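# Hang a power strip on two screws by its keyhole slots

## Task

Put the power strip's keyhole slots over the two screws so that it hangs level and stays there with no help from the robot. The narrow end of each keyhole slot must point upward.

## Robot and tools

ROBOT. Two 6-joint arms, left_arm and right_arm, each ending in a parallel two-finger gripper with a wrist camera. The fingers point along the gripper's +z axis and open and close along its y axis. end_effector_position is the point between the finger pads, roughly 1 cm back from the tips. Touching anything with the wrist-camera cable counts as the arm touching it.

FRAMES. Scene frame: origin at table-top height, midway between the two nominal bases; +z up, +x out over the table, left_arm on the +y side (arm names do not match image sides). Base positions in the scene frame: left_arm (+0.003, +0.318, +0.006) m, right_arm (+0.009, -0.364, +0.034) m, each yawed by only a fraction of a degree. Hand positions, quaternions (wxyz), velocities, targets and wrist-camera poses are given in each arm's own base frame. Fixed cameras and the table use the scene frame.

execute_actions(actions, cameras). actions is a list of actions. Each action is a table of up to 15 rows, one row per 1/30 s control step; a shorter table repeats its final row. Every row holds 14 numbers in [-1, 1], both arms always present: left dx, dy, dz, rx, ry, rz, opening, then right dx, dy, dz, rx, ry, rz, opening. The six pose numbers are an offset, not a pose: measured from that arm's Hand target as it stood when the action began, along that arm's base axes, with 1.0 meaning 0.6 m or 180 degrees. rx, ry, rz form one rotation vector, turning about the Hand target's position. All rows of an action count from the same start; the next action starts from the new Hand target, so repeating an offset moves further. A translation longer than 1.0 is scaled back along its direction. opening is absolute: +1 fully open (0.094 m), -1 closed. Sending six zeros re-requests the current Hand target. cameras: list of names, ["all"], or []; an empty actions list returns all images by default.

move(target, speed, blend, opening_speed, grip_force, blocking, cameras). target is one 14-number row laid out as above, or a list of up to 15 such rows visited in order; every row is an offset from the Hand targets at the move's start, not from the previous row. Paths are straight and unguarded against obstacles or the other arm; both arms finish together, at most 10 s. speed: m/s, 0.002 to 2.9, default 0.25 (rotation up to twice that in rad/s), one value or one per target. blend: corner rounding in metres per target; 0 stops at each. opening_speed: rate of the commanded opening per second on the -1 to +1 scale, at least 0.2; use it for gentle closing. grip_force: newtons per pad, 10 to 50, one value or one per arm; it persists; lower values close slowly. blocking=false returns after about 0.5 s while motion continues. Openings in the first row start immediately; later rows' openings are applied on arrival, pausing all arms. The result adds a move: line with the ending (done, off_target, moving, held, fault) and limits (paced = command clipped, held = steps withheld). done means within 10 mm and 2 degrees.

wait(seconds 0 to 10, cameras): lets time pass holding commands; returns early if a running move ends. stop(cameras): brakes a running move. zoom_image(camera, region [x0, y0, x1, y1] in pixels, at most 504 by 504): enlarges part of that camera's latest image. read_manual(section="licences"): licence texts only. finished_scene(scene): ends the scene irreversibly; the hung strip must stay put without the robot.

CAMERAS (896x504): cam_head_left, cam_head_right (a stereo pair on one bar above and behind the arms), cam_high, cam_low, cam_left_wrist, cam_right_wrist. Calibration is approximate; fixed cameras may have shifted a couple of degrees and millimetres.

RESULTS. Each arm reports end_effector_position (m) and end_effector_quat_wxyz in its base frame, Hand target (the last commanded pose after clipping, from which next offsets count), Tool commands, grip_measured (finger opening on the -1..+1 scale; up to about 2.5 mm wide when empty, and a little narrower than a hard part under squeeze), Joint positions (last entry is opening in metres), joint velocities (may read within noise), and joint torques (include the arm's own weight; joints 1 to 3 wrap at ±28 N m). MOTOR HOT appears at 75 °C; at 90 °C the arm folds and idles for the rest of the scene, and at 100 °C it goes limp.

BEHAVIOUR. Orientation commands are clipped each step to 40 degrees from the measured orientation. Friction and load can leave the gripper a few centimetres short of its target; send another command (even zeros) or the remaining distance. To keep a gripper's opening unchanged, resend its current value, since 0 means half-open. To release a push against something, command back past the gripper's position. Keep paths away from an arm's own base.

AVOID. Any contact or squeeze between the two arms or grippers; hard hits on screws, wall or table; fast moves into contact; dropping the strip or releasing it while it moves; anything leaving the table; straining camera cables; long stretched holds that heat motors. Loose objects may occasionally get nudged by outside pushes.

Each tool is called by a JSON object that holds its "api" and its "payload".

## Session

Great. Scene 2.

{"api": "execute_actions", "payload": {"actions": []}}

Scene clock: 0.00 s.
left_arm: end_effector_position=(+0.3977, +0.0454, +0.1166) grip_measured=+1.000 end_effector_quat_wxyz=(+0.601, -0.108, +0.788, +0.074) | right_arm: end_effector_position=(+0.4066, +0.0018, +0.1041) grip_measured=+1.000 end_effector_quat_wxyz=(+0.590, +0.034, +0.806, -0.031)
Joint positions: left_arm=[0 1.519 0.373 0.868 -0.25 -0.085 0.094] | right_arm=[0.073 1.566 0.394 0.862 0.16 0.04 0.094]
Joint velocities: within noise
Joint torques (N m): no reading
Heat: left arm: 37 °C; right arm: 30 °C.
Hand target: left_arm +0.4007, +0.0457, +0.1262; +0.613, -0.110, +0.779, +0.073 | right_arm +0.4070, +0.0017, +0.1046; +0.589, +0.034, +0.807, -0.032
Tool commands: left_gripper/opening=+1.0 right_gripper/opening=+1.0
camera_calibration:
cam_left_wrist: T_world_to_cam=[[0.260717, -0.9649, 0.0315369, -0.0643414], [-0.617226, -0.191715, -0.763071, 0.37922], [0.742333, 0.17948, -0.645545, -0.135607], [0, 0, 0, 1]] pos_world=[0.351505, 0.0349582, 0.203861]
cam_right_wrist: T_world_to_cam=[[-0.0791073, -0.996864, 0.00179823, 0.0346833], [-0.691959, 0.0536125, -0.719943, 0.391251], [0.717589, -0.058197, -0.694031, -0.12682], [0, 0, 0, 1]] pos_world=[0.364478, 0.00621809, 0.193599]

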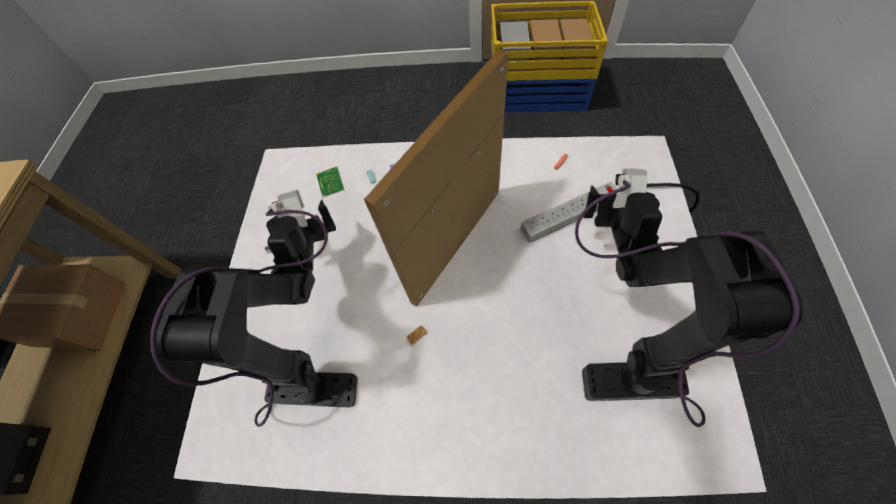

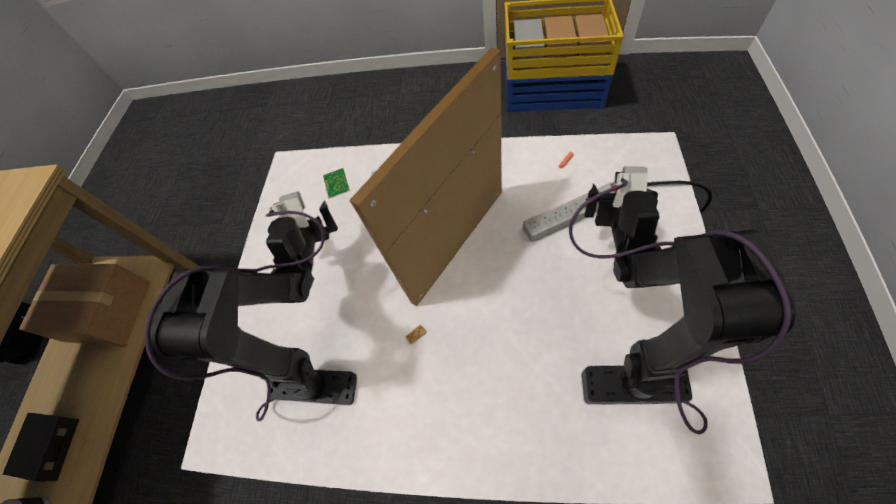

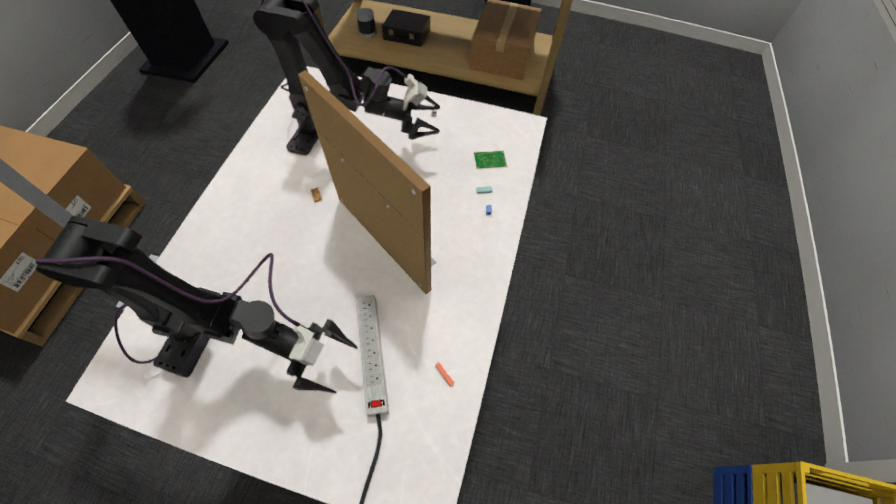

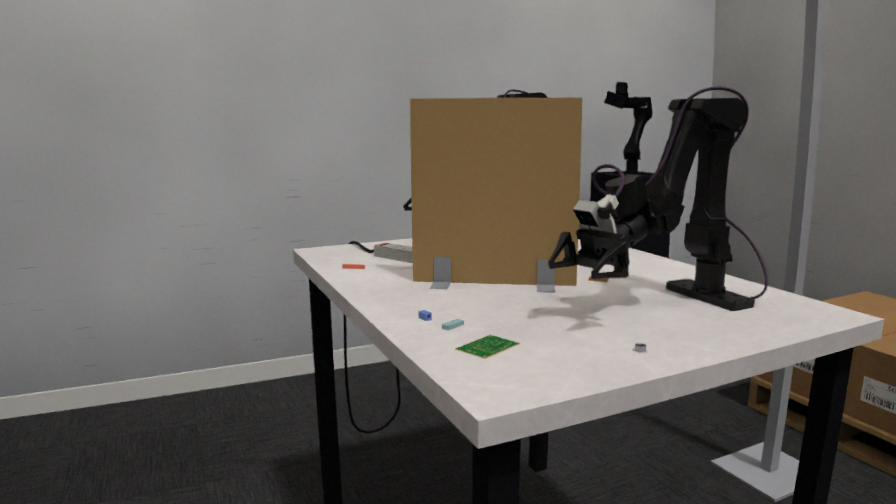

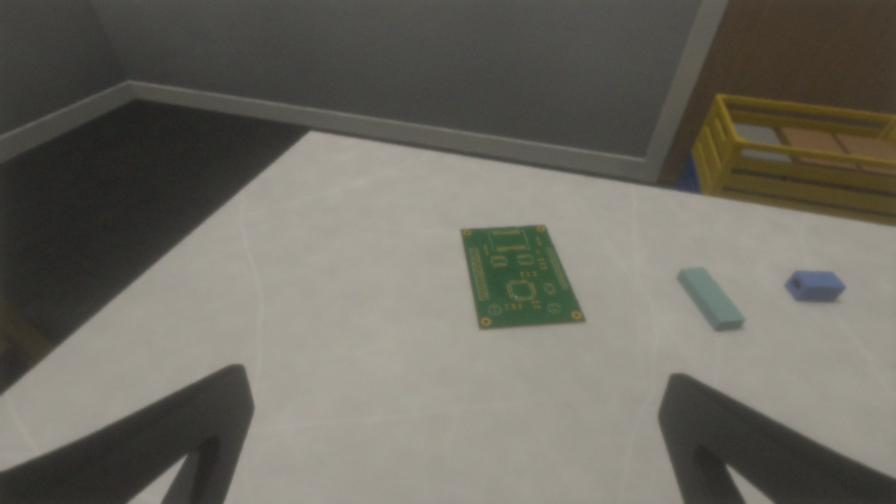

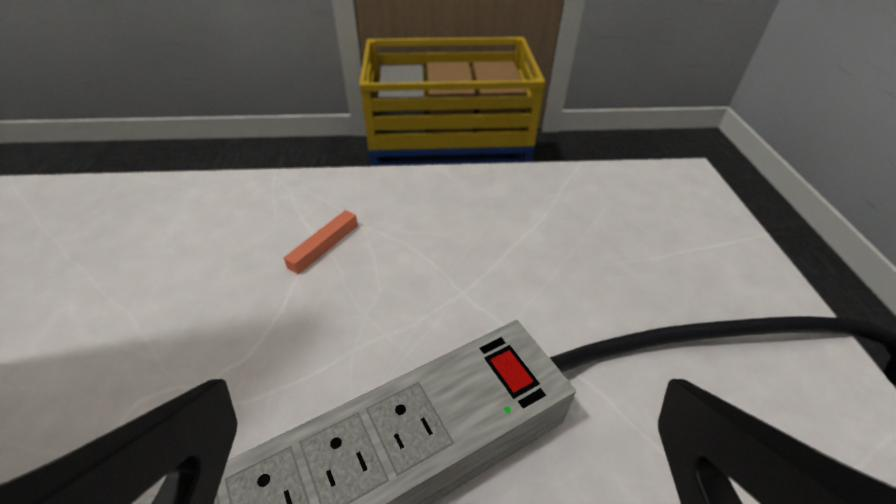

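{"api": "move", "payload": {"target": [[0,0,0,0,0,0,1,0,0.03,0.1,0,0,0,1],[0,0,0,0,0,0,1,0.035,0.1288,0.07,-0.3835,0.2772,0.5593,1]], "speed": 0.4, "blend": 0.03, "cameras": ["all"]}}

Scene clock: 64.37 s.
left_arm: end_effector_position=(+0.3977, +0.0454, +0.1166) grip_measured=+1.000 end_effector_quat_wxyz=(+0.601, -0.108, +0.788, +0.074) | right_arm: end_effector_position=(+0.4270, +0.0783, +0.1526) grip_measured=+1.000 end_effector_quat_wxyz=(-0.019, +0.837, -0.546, +0.022)
Joint positions: left_arm=[0 1.519 0.373 0.868 -0.25 -0.085 0.094] | right_arm=[0.18 2.213 2.265 -1.564 0.002 -1.806 0.094]
Joint torques (N m): left_arm=[-0.16 -5.39 4.92 1.62 -0.05 -0.01] | right_arm=[0.02 -9.55 9.44 0.32 -0.04 -0.05]
Heat: left arm: 38 °C; right arm: 32 °C.
Hand target: left_arm +0.4007, +0.0457, +0.1262; +0.613, -0.110, +0.779, +0.073 | right_arm +0.4280, +0.0790, +0.1466; +0.000, +0.841, -0.541, +0.000
Off the commanded pose: left_arm 0.010 m, 2 deg | right_arm 0.006 m, 3 deg.
joint sent to its limit (right arm) — joint 4 (wrist pitch), lower limit. The joint targets still meet the commanded pose.
move: off_target (right_arm)
camera_calibration:
cam_left_wrist: T_world_to_cam=[[0.260717, -0.9649, 0.0315369, -0.0643414], [-0.617226, -0.191715, -0.763071, 0.37922], [0.742333, 0.17948, -0.645545, -0.135607], [0, 0, 0, 1]] pos_world=[0.351505, 0.0349582, 0.203861]
cam_right_wrist: T_world_to_cam=[[0.915762, 0.399553, 0.0416744, -0.427718], [0.337976, -0.822368, 0.457692, -0.114784], [0.217144, -0.405052, -0.888133, 0.167095], [0, 0, 0, 1]] pos_world=[0.394199, 0.144184, 0.218763]

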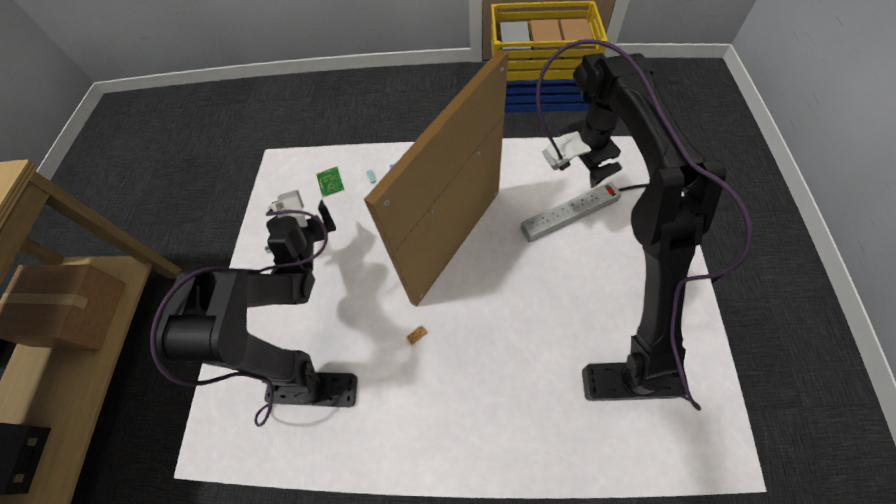

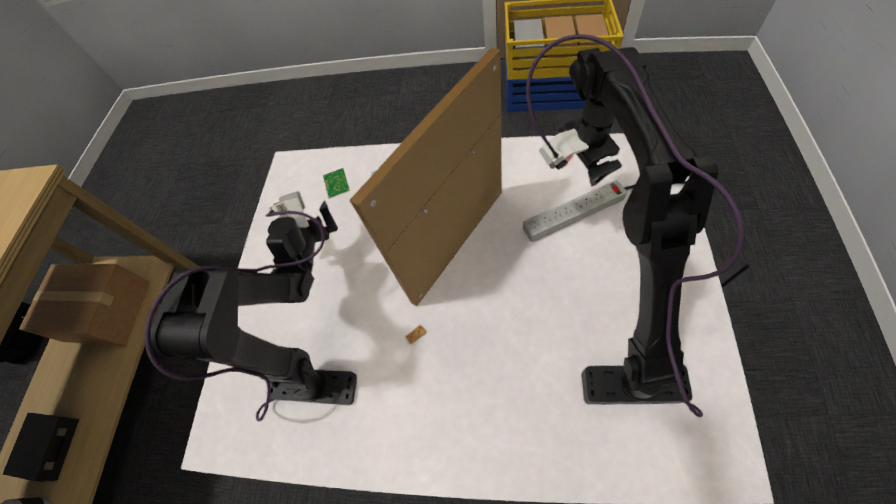

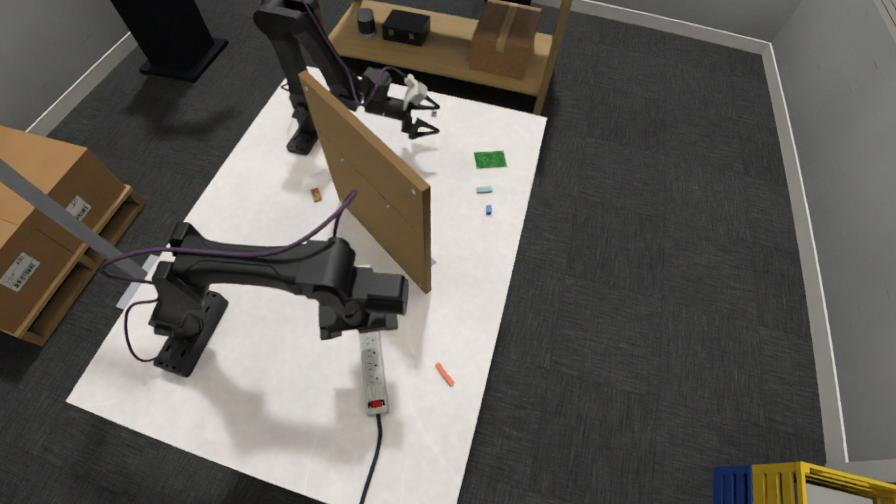

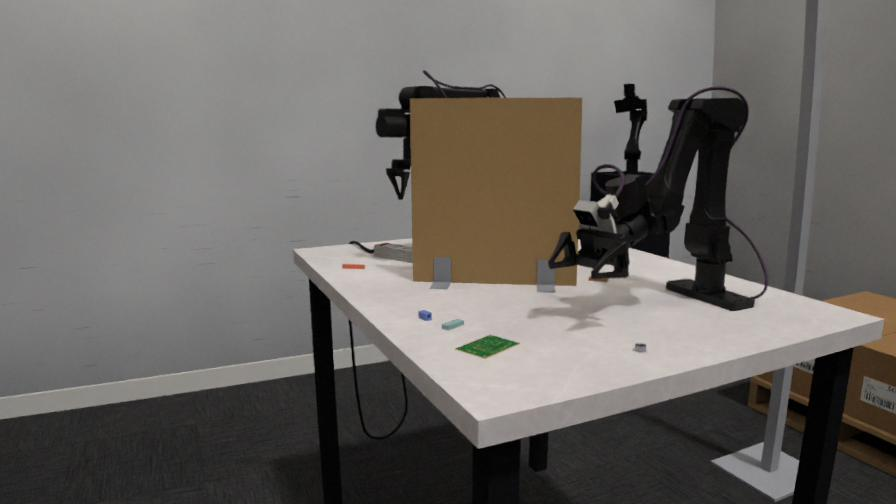

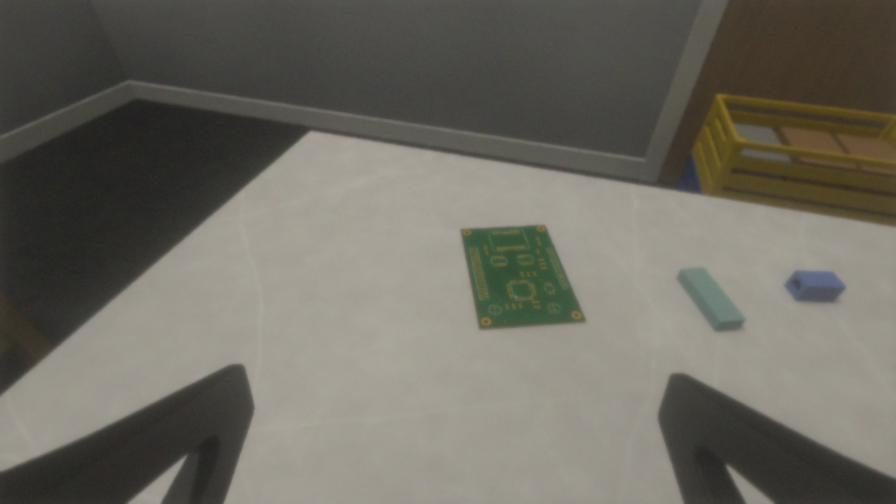

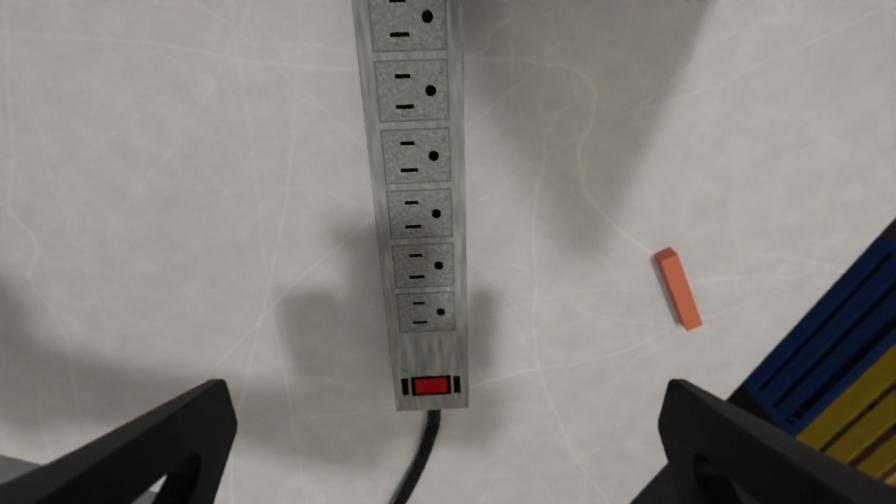

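{"api": "zoom_image", "payload": {"camera": "cam_right_wrist", "region": [340, 220, 540, 420]}}

{"api": "zoom_image", "payload": {"camera": "cam_right_wrist", "region": [310, 0, 530, 220]}}

Scaled by 2.520 from the camera's 896x504 image, which has a finer 1280x720 frame.

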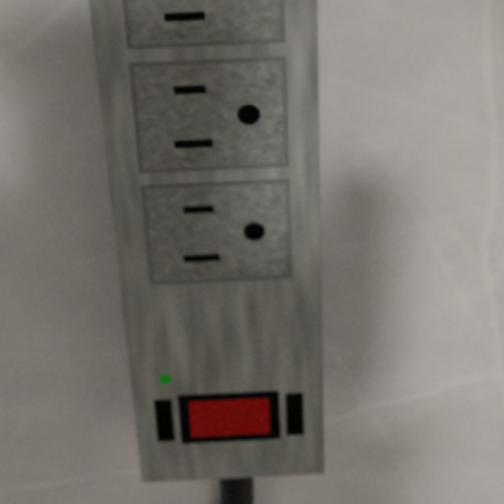

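Scaled by 2.291 from the camera's 896x504 image, which has a finer 1280x720 frame.

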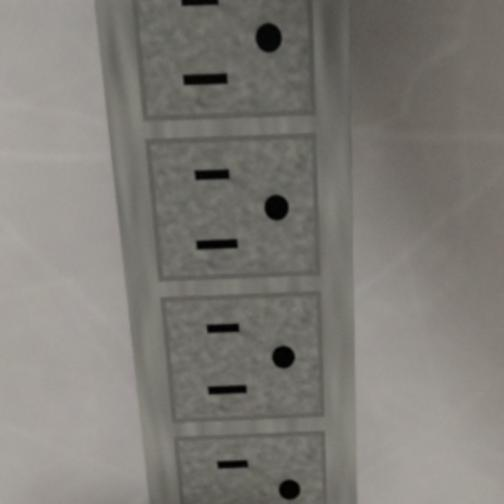

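{"api": "zoom_image", "payload": {"camera": "cam_head_left", "region": [510, 170, 640, 250]}}

{"api": "zoom_image", "payload": {"camera": "cam_head_left", "region": [360, 50, 520, 310]}}

Scaled by 3.877 from the camera's 896x504 image, which has a finer 1280x720 frame.

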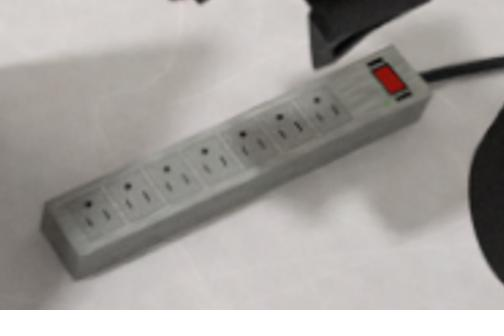

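Scaled by 1.938 from the camera's 896x504 image, which has a finer 1280x720 frame.

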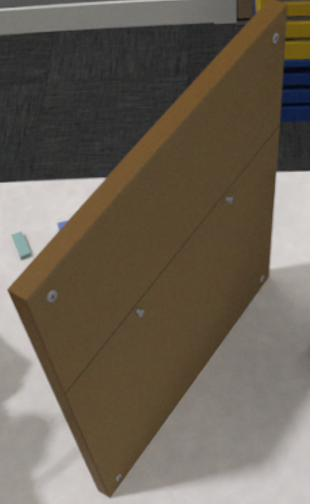

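{"api": "move", "payload": {"target": [0,0,0,0,0,0,1,-0.015,-0.0067,-0.119,0,0,0,1], "speed": 0.25, "cameras": ["cam_right_wrist","cam_head_left"]}}

{"api": "zoom_image", "payload": {"camera": "cam_head_left", "region": [500, 110, 640, 260]}}

Scene clock: 109.50 s.
left_arm: end_effector_position=(+0.3977, +0.0454, +0.1166) grip_measured=+1.000 end_effector_quat_wxyz=(+0.601, -0.108, +0.788, +0.074) | right_arm: end_effector_position=(+0.4212, +0.0768, +0.0712) grip_measured=+1.000 end_effector_quat_wxyz=(+0.004, +0.839, -0.544, -0.001)
Joint positions: left_arm=[0 1.519 0.373 0.868 -0.25 -0.085 0.094] | right_arm=[0.18 2.212 1.938 -1.304 0.004 -1.812 0.094]
Joint torques (N m): left_arm=[-0.18 -5.44 4.93 1.63 -0.08 -0.01] | right_arm=[-0.39 -13.97 6.37 0.38 -0.09 -0.09]
Heat: left arm: 39 °C; right arm: 32 °C.
Hand target: left_arm +0.4007, +0.0457, +0.1262; +0.613, -0.110, +0.779, +0.073 | right_arm +0.4190, +0.0750, +0.0752; +0.000, +0.841, -0.541, +0.000
Off the commanded pose: left_arm 0.010 m, 2 deg | right_arm 0.005 m, 1 deg.
move: done
camera_calibration:
cam_right_wrist: T_world_to_cam=[[0.914111, 0.404853, -0.0222354, -0.413579], [0.371438, -0.81415, 0.446312, -0.090686], [0.162588, -0.416238, -0.894601, 0.119891], [0, 0, 0, 1]] pos_world=[0.392248, 0.14351, 0.138533]
Images, in order (width x height): cam_head_left 896x504, cam_right_wrist 896x504.

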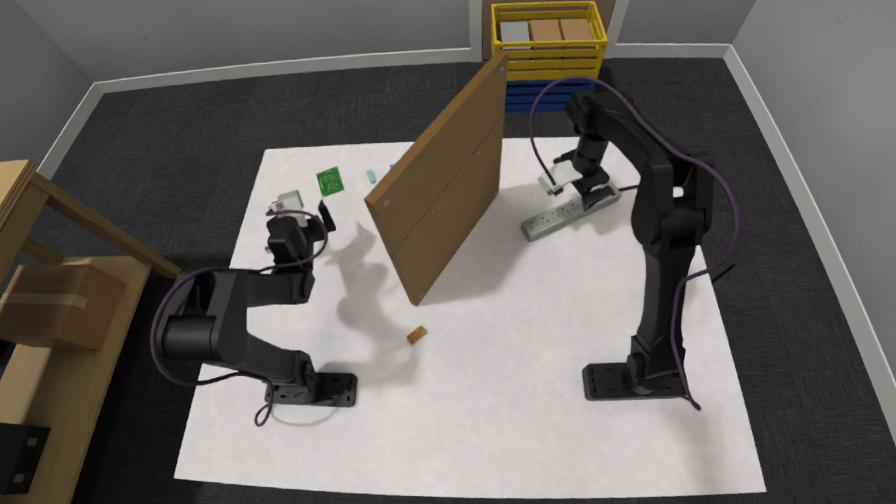

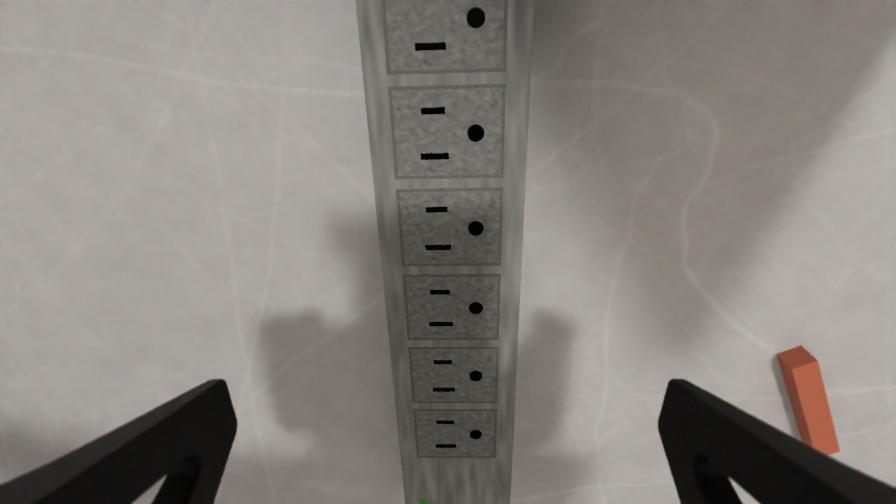

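Scaled by 3.360 from the camera's 896x504 image, which has a finer 1280x720 frame.

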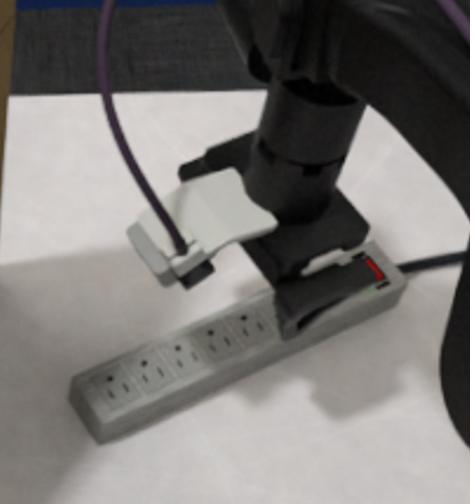

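{"api": "move", "payload": {"target": [[0,0,0,0,0,0,1,0.004,-0.003,-0.1253,0,0,0,1]], "speed": 0.12, "cameras": ["cam_right_wrist","cam_head_left"]}}

{"api": "zoom_image", "payload": {"camera": "cam_head_left", "region": [500, 150, 640, 260]}}

Scene clock: 131.07 s.
left_arm: end_effector_position=(+0.3977, +0.0454, +0.1166) grip_measured=+1.000 end_effector_quat_wxyz=(+0.601, -0.108, +0.788, +0.074) | right_arm: end_effector_position=(+0.4270, +0.0756, +0.0150) grip_measured=+1.000 end_effector_quat_wxyz=(-0.011, +0.839, -0.543, +0.015)
Joint positions: left_arm=[0 1.519 0.373 0.868 -0.25 -0.085 0.094] | right_arm=[0.174 2.223 1.73 -1.04 0.004 -1.818 0.094]
Joint torques (N m): left_arm=[-0.14 -5.41 4.88 1.62 -0.07 -0.02] | right_arm=[-0.49 -9.84 6.39 0.48 -0.04 -0.13]
Heat: left arm: 39 °C; right arm: 32 °C.
Hand target: left_arm +0.4007, +0.0457, +0.1262; +0.613, -0.110, +0.779, +0.073 | right_arm +0.4214, +0.0731, -0.0001; +0.000, +0.841, -0.541, +0.000
Off the commanded pose: left_arm 0.010 m, 2 deg | right_arm 0.016 m, 2 deg.
move: off_target (right_arm)
camera_calibration:
cam_right_wrist: T_world_to_cam=[[0.91401, 0.405164, 0.0206853, -0.420257], [0.352075, -0.817515, 0.455755, -0.0603773], [0.201566, -0.409282, -0.889865, 0.0507659], [0, 0, 0, 1]] pos_world=[0.395143, 0.141691, 0.0813852]
Images, in order (width x height): cam_head_left 896x504, cam_right_wrist 896x504.

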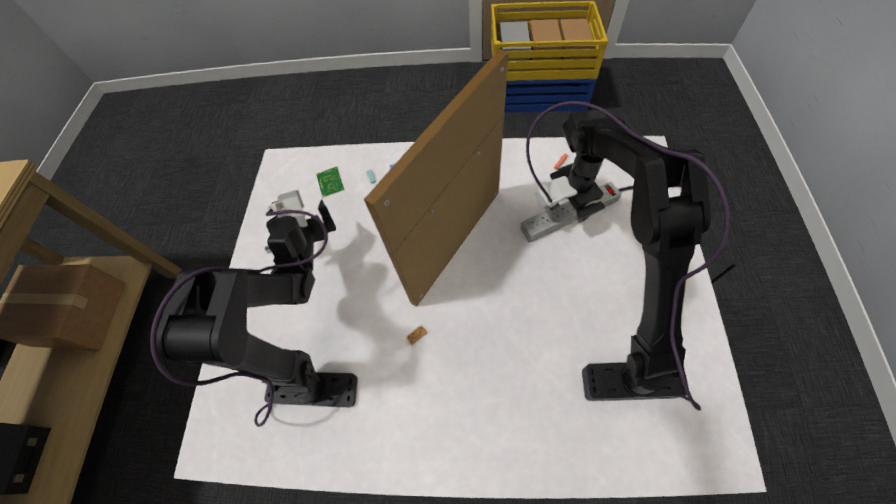

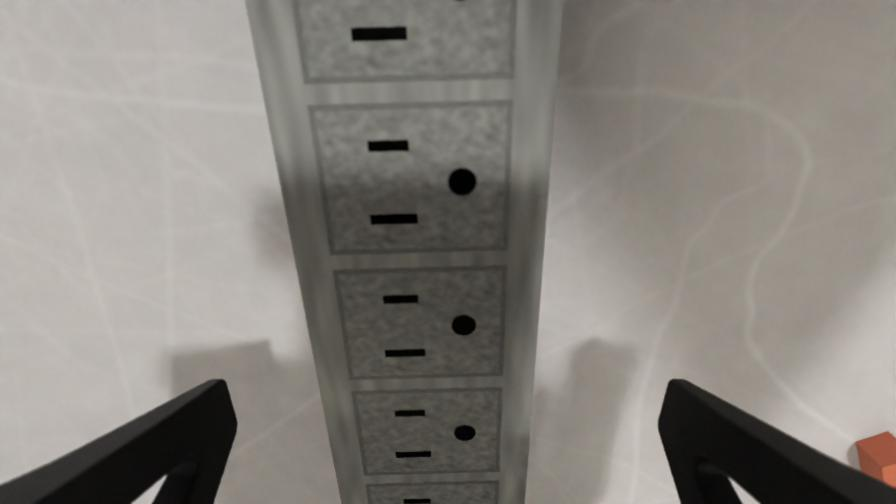

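Scaled by 3.600 from the camera's 896x504 image, which has a finer 1280x720 frame.

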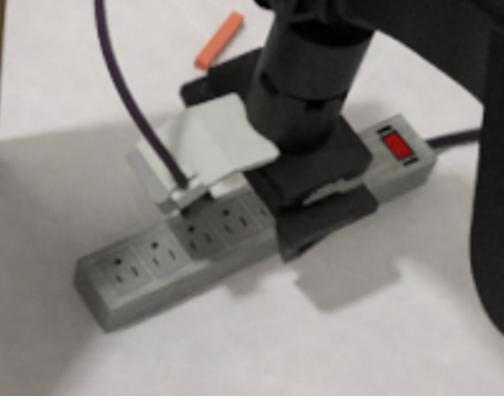

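{"api": "move", "payload": {"target": [0,0,0,0,0,0,1,-0.0076,-0.0033,-0.025,0,0,0,1], "speed": 0.1, "cameras": ["cam_right_wrist","cam_head_left"]}}

{"api": "zoom_image", "payload": {"camera": "cam_head_left", "region": [500, 150, 640, 260]}}

Scene clock: 146.43 s.
left_arm: end_effector_position=(+0.3977, +0.0454, +0.1166) grip_measured=+1.000 end_effector_quat_wxyz=(+0.601, -0.108, +0.788, +0.074) | right_arm: end_effector_position=(+0.4237, +0.0746, +0.0007) grip_measured=+1.000 end_effector_quat_wxyz=(-0.012, +0.840, -0.542, +0.016)
Joint positions: left_arm=[0 1.519 0.373 0.868 -0.25 -0.085 0.094] | right_arm=[0.174 2.223 1.671 -0.978 0.004 -1.821 0.094]
Joint torques (N m): left_arm=[-0.09 -5.52 4.93 1.62 -0.07 -0.03] | right_arm=[-0.51 -9.55 6.2 0.5 -0.03 -0.1]
Heat: left arm: 39 °C; right arm: 32 °C.
Hand target: left_arm +0.4007, +0.0457, +0.1262; +0.613, -0.110, +0.779, +0.073 | right_arm +0.4169, +0.0712, -0.0150; +0.000, +0.841, -0.541, +0.000
Off the commanded pose: left_arm 0.010 m, 2 deg | right_arm 0.018 m, 2 deg.
move: off_target (right_arm)
camera_calibration:
cam_right_wrist: T_world_to_cam=[[0.913029, 0.407211, 0.023597, -0.416355], [0.352543, -0.816906, 0.456484, -0.0537262], [0.205162, -0.408464, -0.889419, 0.0368013], [0, 0, 0, 1]] pos_world=[0.391535, 0.140687, 0.0670816]
Images, in order (width x height): cam_head_left 896x504, cam_right_wrist 896x504.

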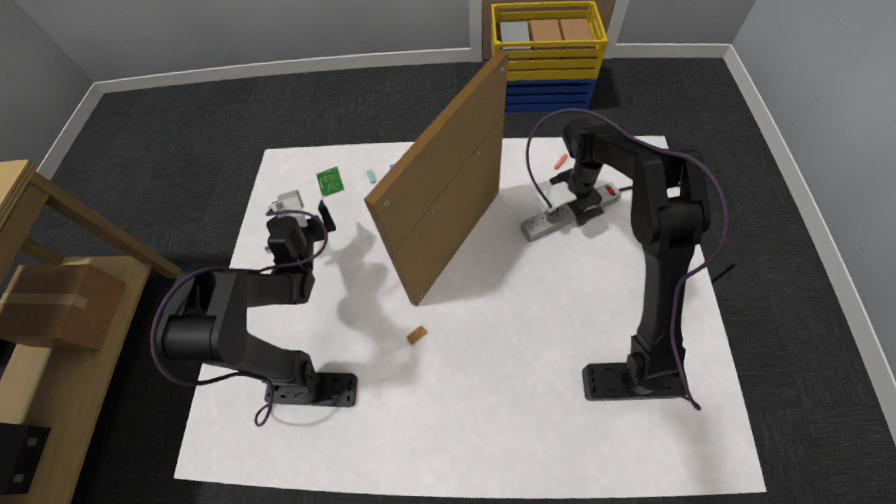

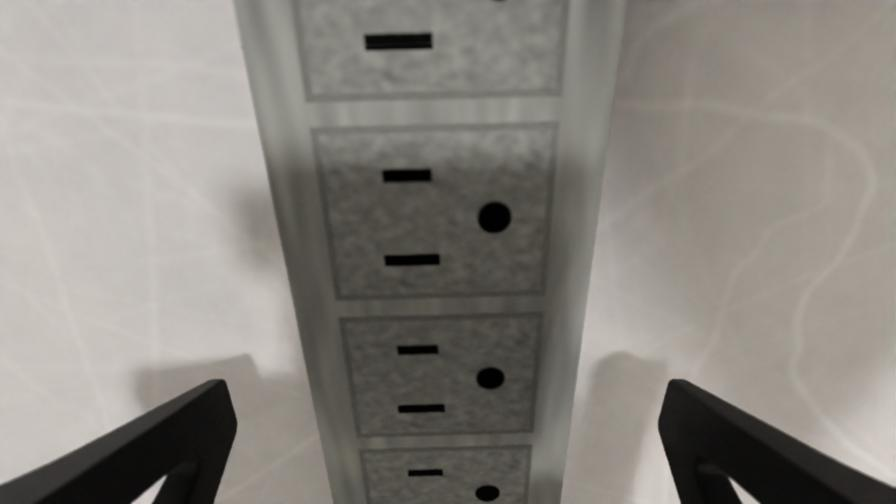

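Scaled by 3.600 from the camera's 896x504 image, which has a finer 1280x720 frame.

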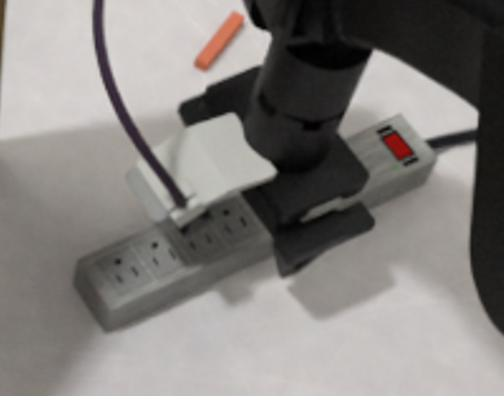

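{"api": "move", "payload": {"target": [[0,0,0,0,0,0,1,0,0,-0.015,0,0,0,1],[0,0,0,0,0,0,1,0,0,-0.015,0,0,0,-0.5]], "speed": 0.1, "grip_force": 40, "cameras": ["cam_right_wrist","cam_head_left"]}}

{"api": "zoom_image", "payload": {"camera": "cam_head_left", "region": [500, 150, 640, 260]}}

Scene clock: 159.57 s.
left_arm: end_effector_position=(+0.3977, +0.0454, +0.1166) grip_measured=+1.000 end_effector_quat_wxyz=(+0.601, -0.108, +0.788, +0.074) | right_arm: end_effector_position=(+0.4244, +0.0747, -0.0077) grip_measured=-0.019 end_effector_quat_wxyz=(-0.013, +0.840, -0.542, +0.017)
Joint positions: left_arm=[0 1.519 0.373 0.868 -0.25 -0.085 0.094] | right_arm=[0.174 2.234 1.655 -0.949 0.004 -1.823 0.046]
Joint torques (N m): left_arm=[-0.16 -5.5 4.82 1.62 -0.07 -0.02] | right_arm=[-0.66 -9.66 6.08 0.53 -0.04 -0.02]
Heat: left arm: 40 °C; right arm: 31 °C.
Hand target: left_arm +0.4007, +0.0457, +0.1262; +0.613, -0.110, +0.779, +0.073 | right_arm +0.4169, +0.0712, -0.0240; +0.000, +0.841, -0.541, +0.000
Off the commanded pose: left_arm 0.010 m, 2 deg | right_arm 0.018 m, 2 deg.
grip_force (N): 40, 40
move: off_target (right_arm); target 2's new opening was sent with right_arm's hand 0.018 m and 2 deg from that target
camera_calibration:
cam_right_wrist: T_world_to_cam=[[0.912202, 0.408958, 0.0253278, -0.416536], [0.353209, -0.816172, 0.457282, -0.0503969], [0.207681, -0.408187, -0.888961, 0.0281042], [0, 0, 0, 1]] pos_world=[0.391929, 0.140685, 0.0585791]
Images, in order (width x height): cam_head_left 896x504, cam_right_wrist 896x504.

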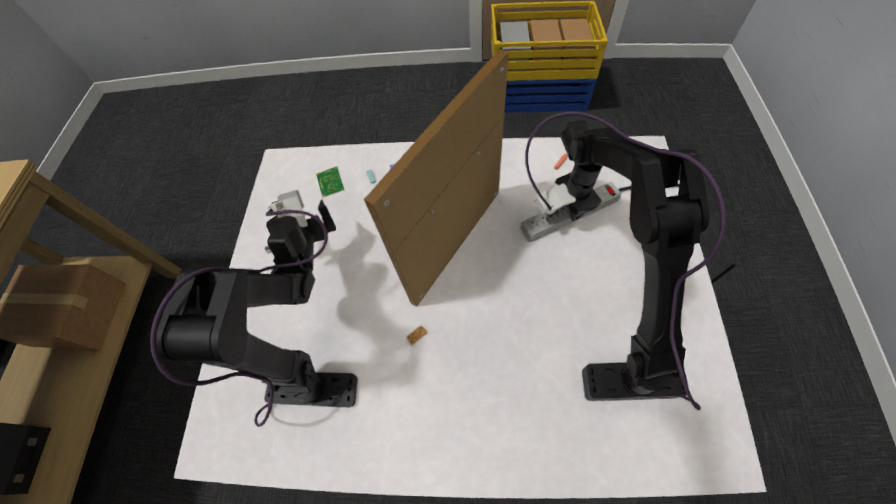

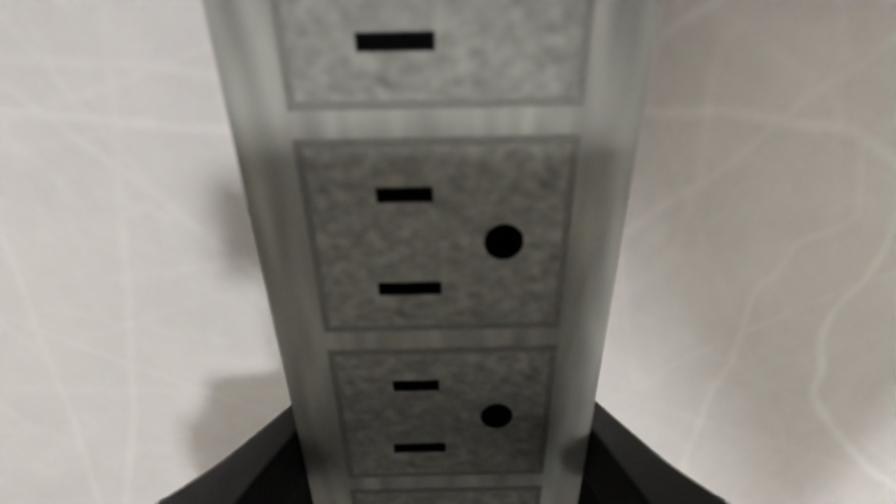

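Scaled by 3.600 from the camera's 896x504 image, which has a finer 1280x720 frame.

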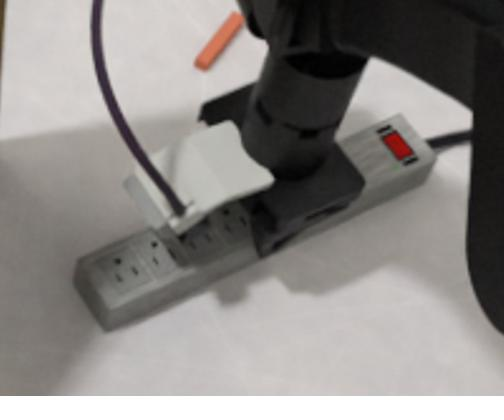

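{"api": "move", "payload": {"target": [0,0,0,0,0,0,1, -0.03,0,0.2,0,0,0,-0.5], "speed": 0.15, "cameras": ["cam_head_left","cam_right_wrist"]}}

Scene clock: 186.83 s.
left_arm: end_effector_position=(+0.3977, +0.0454, +0.1166) grip_measured=+1.000 end_effector_quat_wxyz=(+0.601, -0.108, +0.788, +0.074) | right_arm: end_effector_position=(+0.3959, +0.0668, +0.0729) grip_measured=-0.020 end_effector_quat_wxyz=(+0.019, +0.839, -0.543, -0.014)
Joint positions: left_arm=[0 1.519 0.373 0.868 -0.25 -0.085 0.094] | right_arm=[0.169 2.137 1.825 -1.304 0.009 -1.824 0.046]
Joint torques (N m): left_arm=[-0.1 -5.56 4.9 1.63 -0.08 -0.01] | right_arm=[0.44 -15.25 9.94 0.14 -0.09 -0.02]
Heat: left arm: 40 °C; right arm: 31 °C.
Hand target: left_arm +0.4007, +0.0457, +0.1262; +0.613, -0.110, +0.779, +0.073 | right_arm +0.3988, +0.0711, +0.0960; +0.000, +0.841, -0.541, +0.000
Off the commanded pose: left_arm 0.010 m, 2 deg | right_arm 0.024 m, 3 deg.
grip_force (N): 40, 40
move: off_target (right_arm)
camera_calibration:
cam_right_wrist: T_world_to_cam=[[0.91234, 0.404786, -0.0615121, -0.382844], [0.388643, -0.808919, 0.441143, -0.0969986], [0.12881, -0.426379, -0.895326, 0.1354], [0, 0, 0, 1]] pos_world=[0.369541, 0.134238, 0.140468]
Images, in order (width x height): cam_head_left 896x504, cam_right_wrist 896x504.

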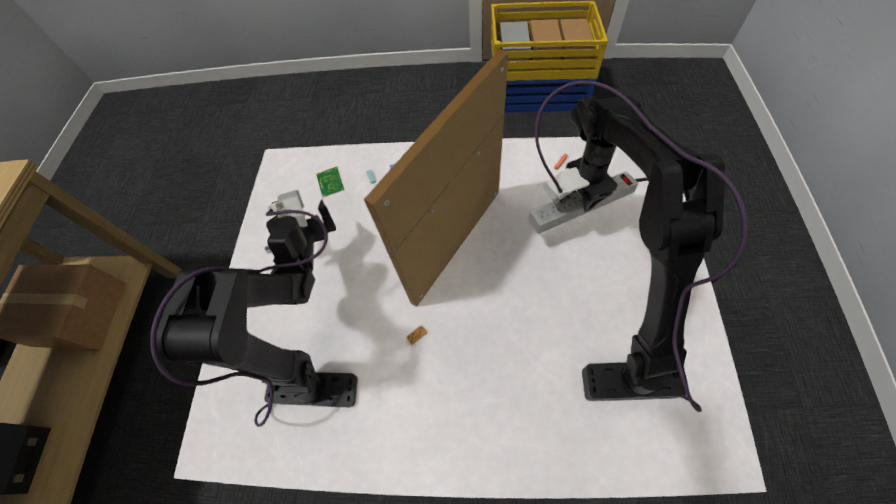

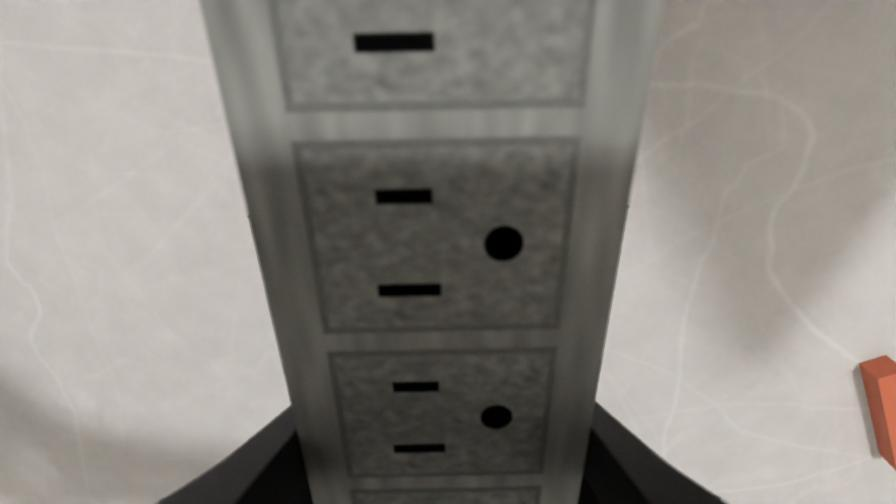

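{"api": "move", "payload": {"target": [[0,0,0,0,0,0,1, -0.06,-0.05,0.03,0,0,-0.3,-0.5],[0,0,0,0,0,0,1, -0.06,-0.05,0.04,0,0,-0.6,-0.5]], "speed": 0.4, "blend": [0.05,0], "cameras": ["cam_head_left","cam_high"]}}

Scene clock: 208.13 s.
left_arm: end_effector_position=(+0.3977, +0.0454, +0.1166) grip_measured=+1.000 end_effector_quat_wxyz=(+0.601, -0.108, +0.788, +0.074) | right_arm: end_effector_position=(+0.3717, +0.0348, +0.1002) grip_measured=-0.020 end_effector_quat_wxyz=(-0.007, -0.093, +0.995, -0.021)
Joint positions: left_arm=[0 1.519 0.373 0.868 -0.25 -0.085 0.094] | right_arm=[0.111 1.98 1.7 -1.305 0.042 -0.076 0.046]
Joint torques (N m): left_arm=[-0.09 -5.46 4.9 1.6 -0.07 -0.01] | right_arm=[-0.05 -14.79 8.25 0 -0.36 0.65]
Heat: left arm: 40 °C; right arm: 34 °C.
Hand target: left_arm +0.4007, +0.0457, +0.1262; +0.613, -0.110, +0.779, +0.073 | right_arm +0.3629, +0.0413, +0.1200; +0.000, -0.057, +0.998, +0.000
Off the commanded pose: left_arm 0.010 m, 2 deg | right_arm 0.023 m, 5 deg.
grip_force (N): 40, 40
move: off_target (right_arm)
Images, in order (width x height): cam_head_left 896x504, cam_high 896x504.

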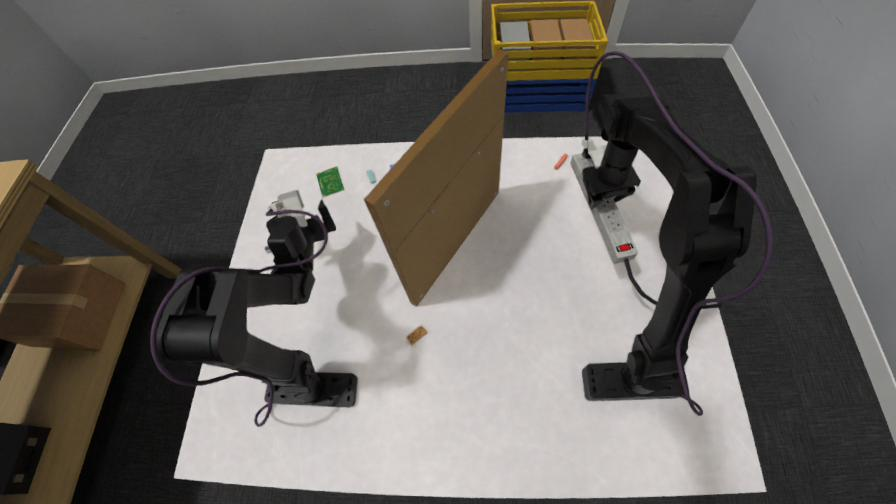

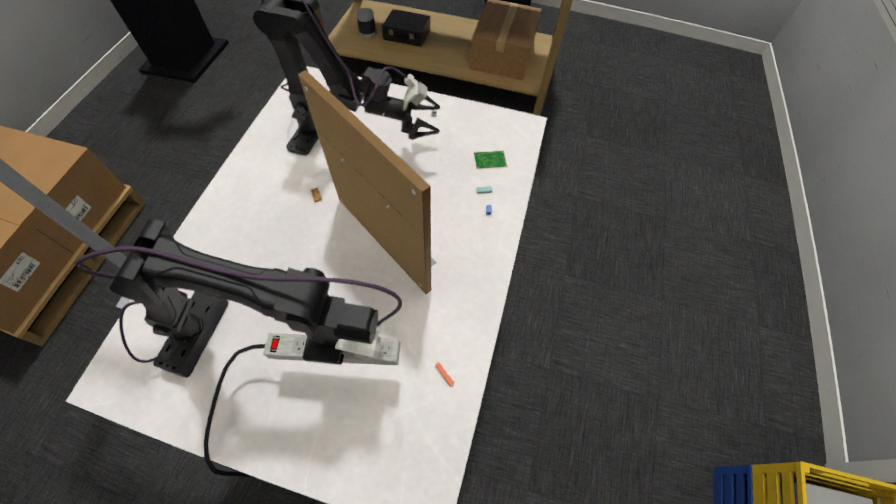

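{"api": "move", "payload": {"target": [[0,0,0,0,0,0,1, -0.03,-0.05,0.05,0,0,-0.3,-0.5],[0,0,0,0,0,0,1, -0.05,-0.1,0.09,0,0,-0.59,-0.5]], "speed": 0.45, "blend": [0.05,0]}}

{"api": "move", "payload": {"target": [[0,0,0,0,0,0,1, -0.03,0,0.1,-0.0434,-0.246,0,-0.5],[0,0,0,0,0,0,1, -0.03,0,0.22,-0.0868,-0.492,0,-0.5],[0,0,0,0,0,0,1, -0.03,0,0.28,-0.1215,-0.6893,0,-0.5]], "speed": 0.45, "blend": [0.05,0.05,0], "cameras": ["cam_high","cam_head_left"]}}

Scene clock: 241.03 s.
left_arm: end_effector_position=(+0.3977, +0.0454, +0.1166) grip_measured=+1.000 end_effector_quat_wxyz=(+0.601, -0.108, +0.788, +0.074) | right_arm: end_effector_position=(+0.3218, -0.0314, +0.1551) grip_measured=-0.020 end_effector_quat_wxyz=(-0.012, +0.757, +0.652, -0.053)
Joint positions: left_arm=[0 1.519 0.373 0.868 -0.25 -0.085 0.094] | right_arm=[-0.068 1.865 1.756 -1.554 0.059 1.654 0.046]
Joint torques (N m): left_arm=[-0.17 -5.48 4.89 1.64 -0.05 -0.02] | right_arm=[0.58 -12.72 9.77 0.46 -0.53 0.18]
Heat: left arm: 40 °C; right arm: 36 °C.
Hand target: left_arm +0.4007, +0.0457, +0.1262; +0.613, -0.110, +0.779, +0.073 | right_arm +0.3328, -0.0188, +0.1739; +0.000, +0.765, +0.645, +0.000
Off the commanded pose: left_arm 0.010 m, 2 deg | right_arm 0.025 m, 6 deg.
grip_force (N): 40, 40
move: off_target (right_arm)

Scene clock: 244.67 s.
left_arm: end_effector_position=(+0.3977, +0.0454, +0.1166) grip_measured=+1.000 end_effector_quat_wxyz=(+0.601, -0.108, +0.788, +0.074) | right_arm: end_effector_position=(+0.3387, -0.0290, +0.2772) grip_measured=-0.020 end_effector_quat_wxyz=(+0.645, +0.439, +0.387, +0.491)
Joint positions: left_arm=[0 1.519 0.373 0.868 -0.25 -0.085 0.094] | right_arm=[0.021 1.139 0.209 1.256 0.207 1.429 0.046]
Joint torques (N m): left_arm=[-0.1 -5.5 4.93 1.65 -0.05 -0.03] | right_arm=[0.2 -2.3 7.9 4.49 -0.48 0.2]
Heat: left arm: 40 °C; right arm: 36 °C.
Hand target: left_arm +0.4007, +0.0457, +0.1262; +0.613, -0.110, +0.779, +0.073 | right_arm +0.3148, -0.0187, +0.3421; +0.684, +0.347, +0.292, +0.571
Off the commanded pose: left_arm 0.010 m, 2 deg | right_arm 0.070 m, 18 deg.
grip_force (N): 40, 40
move: off_target (right_arm)
Images, in order (width x height): cam_head_left 896x504, cam_high 896x504.

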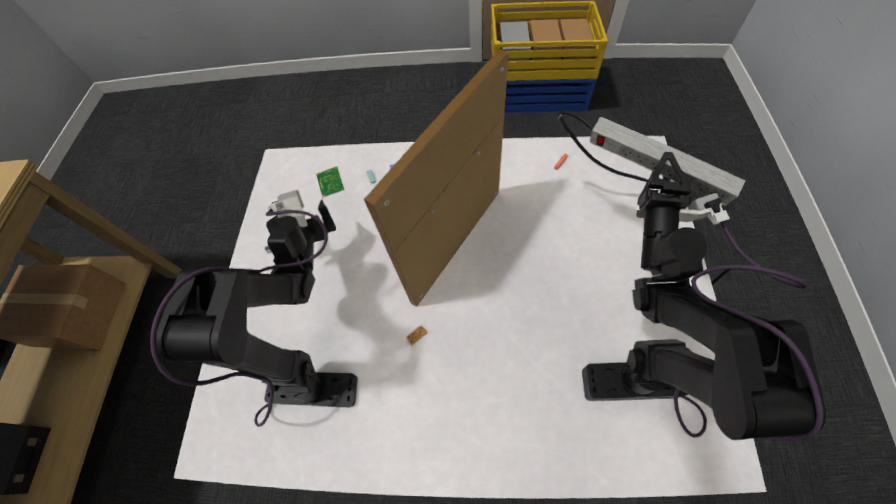

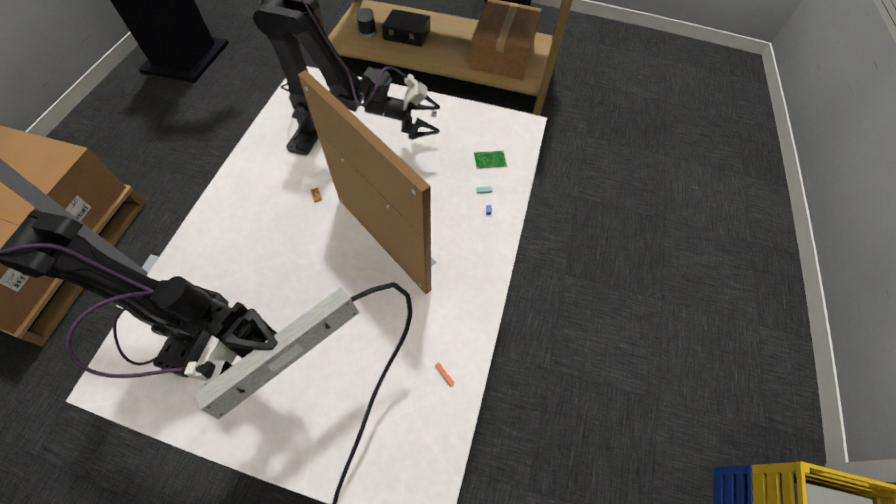

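{"api": "zoom_image", "payload": {"camera": "cam_high", "region": [190, 270, 370, 430]}}

Scaled by 2.800 from the camera's 896x504 image, which has a finer 1280x720 frame.

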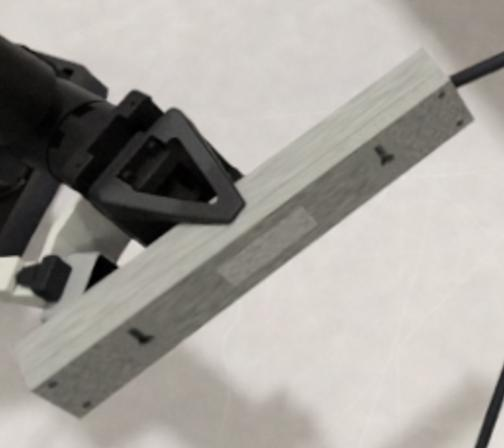

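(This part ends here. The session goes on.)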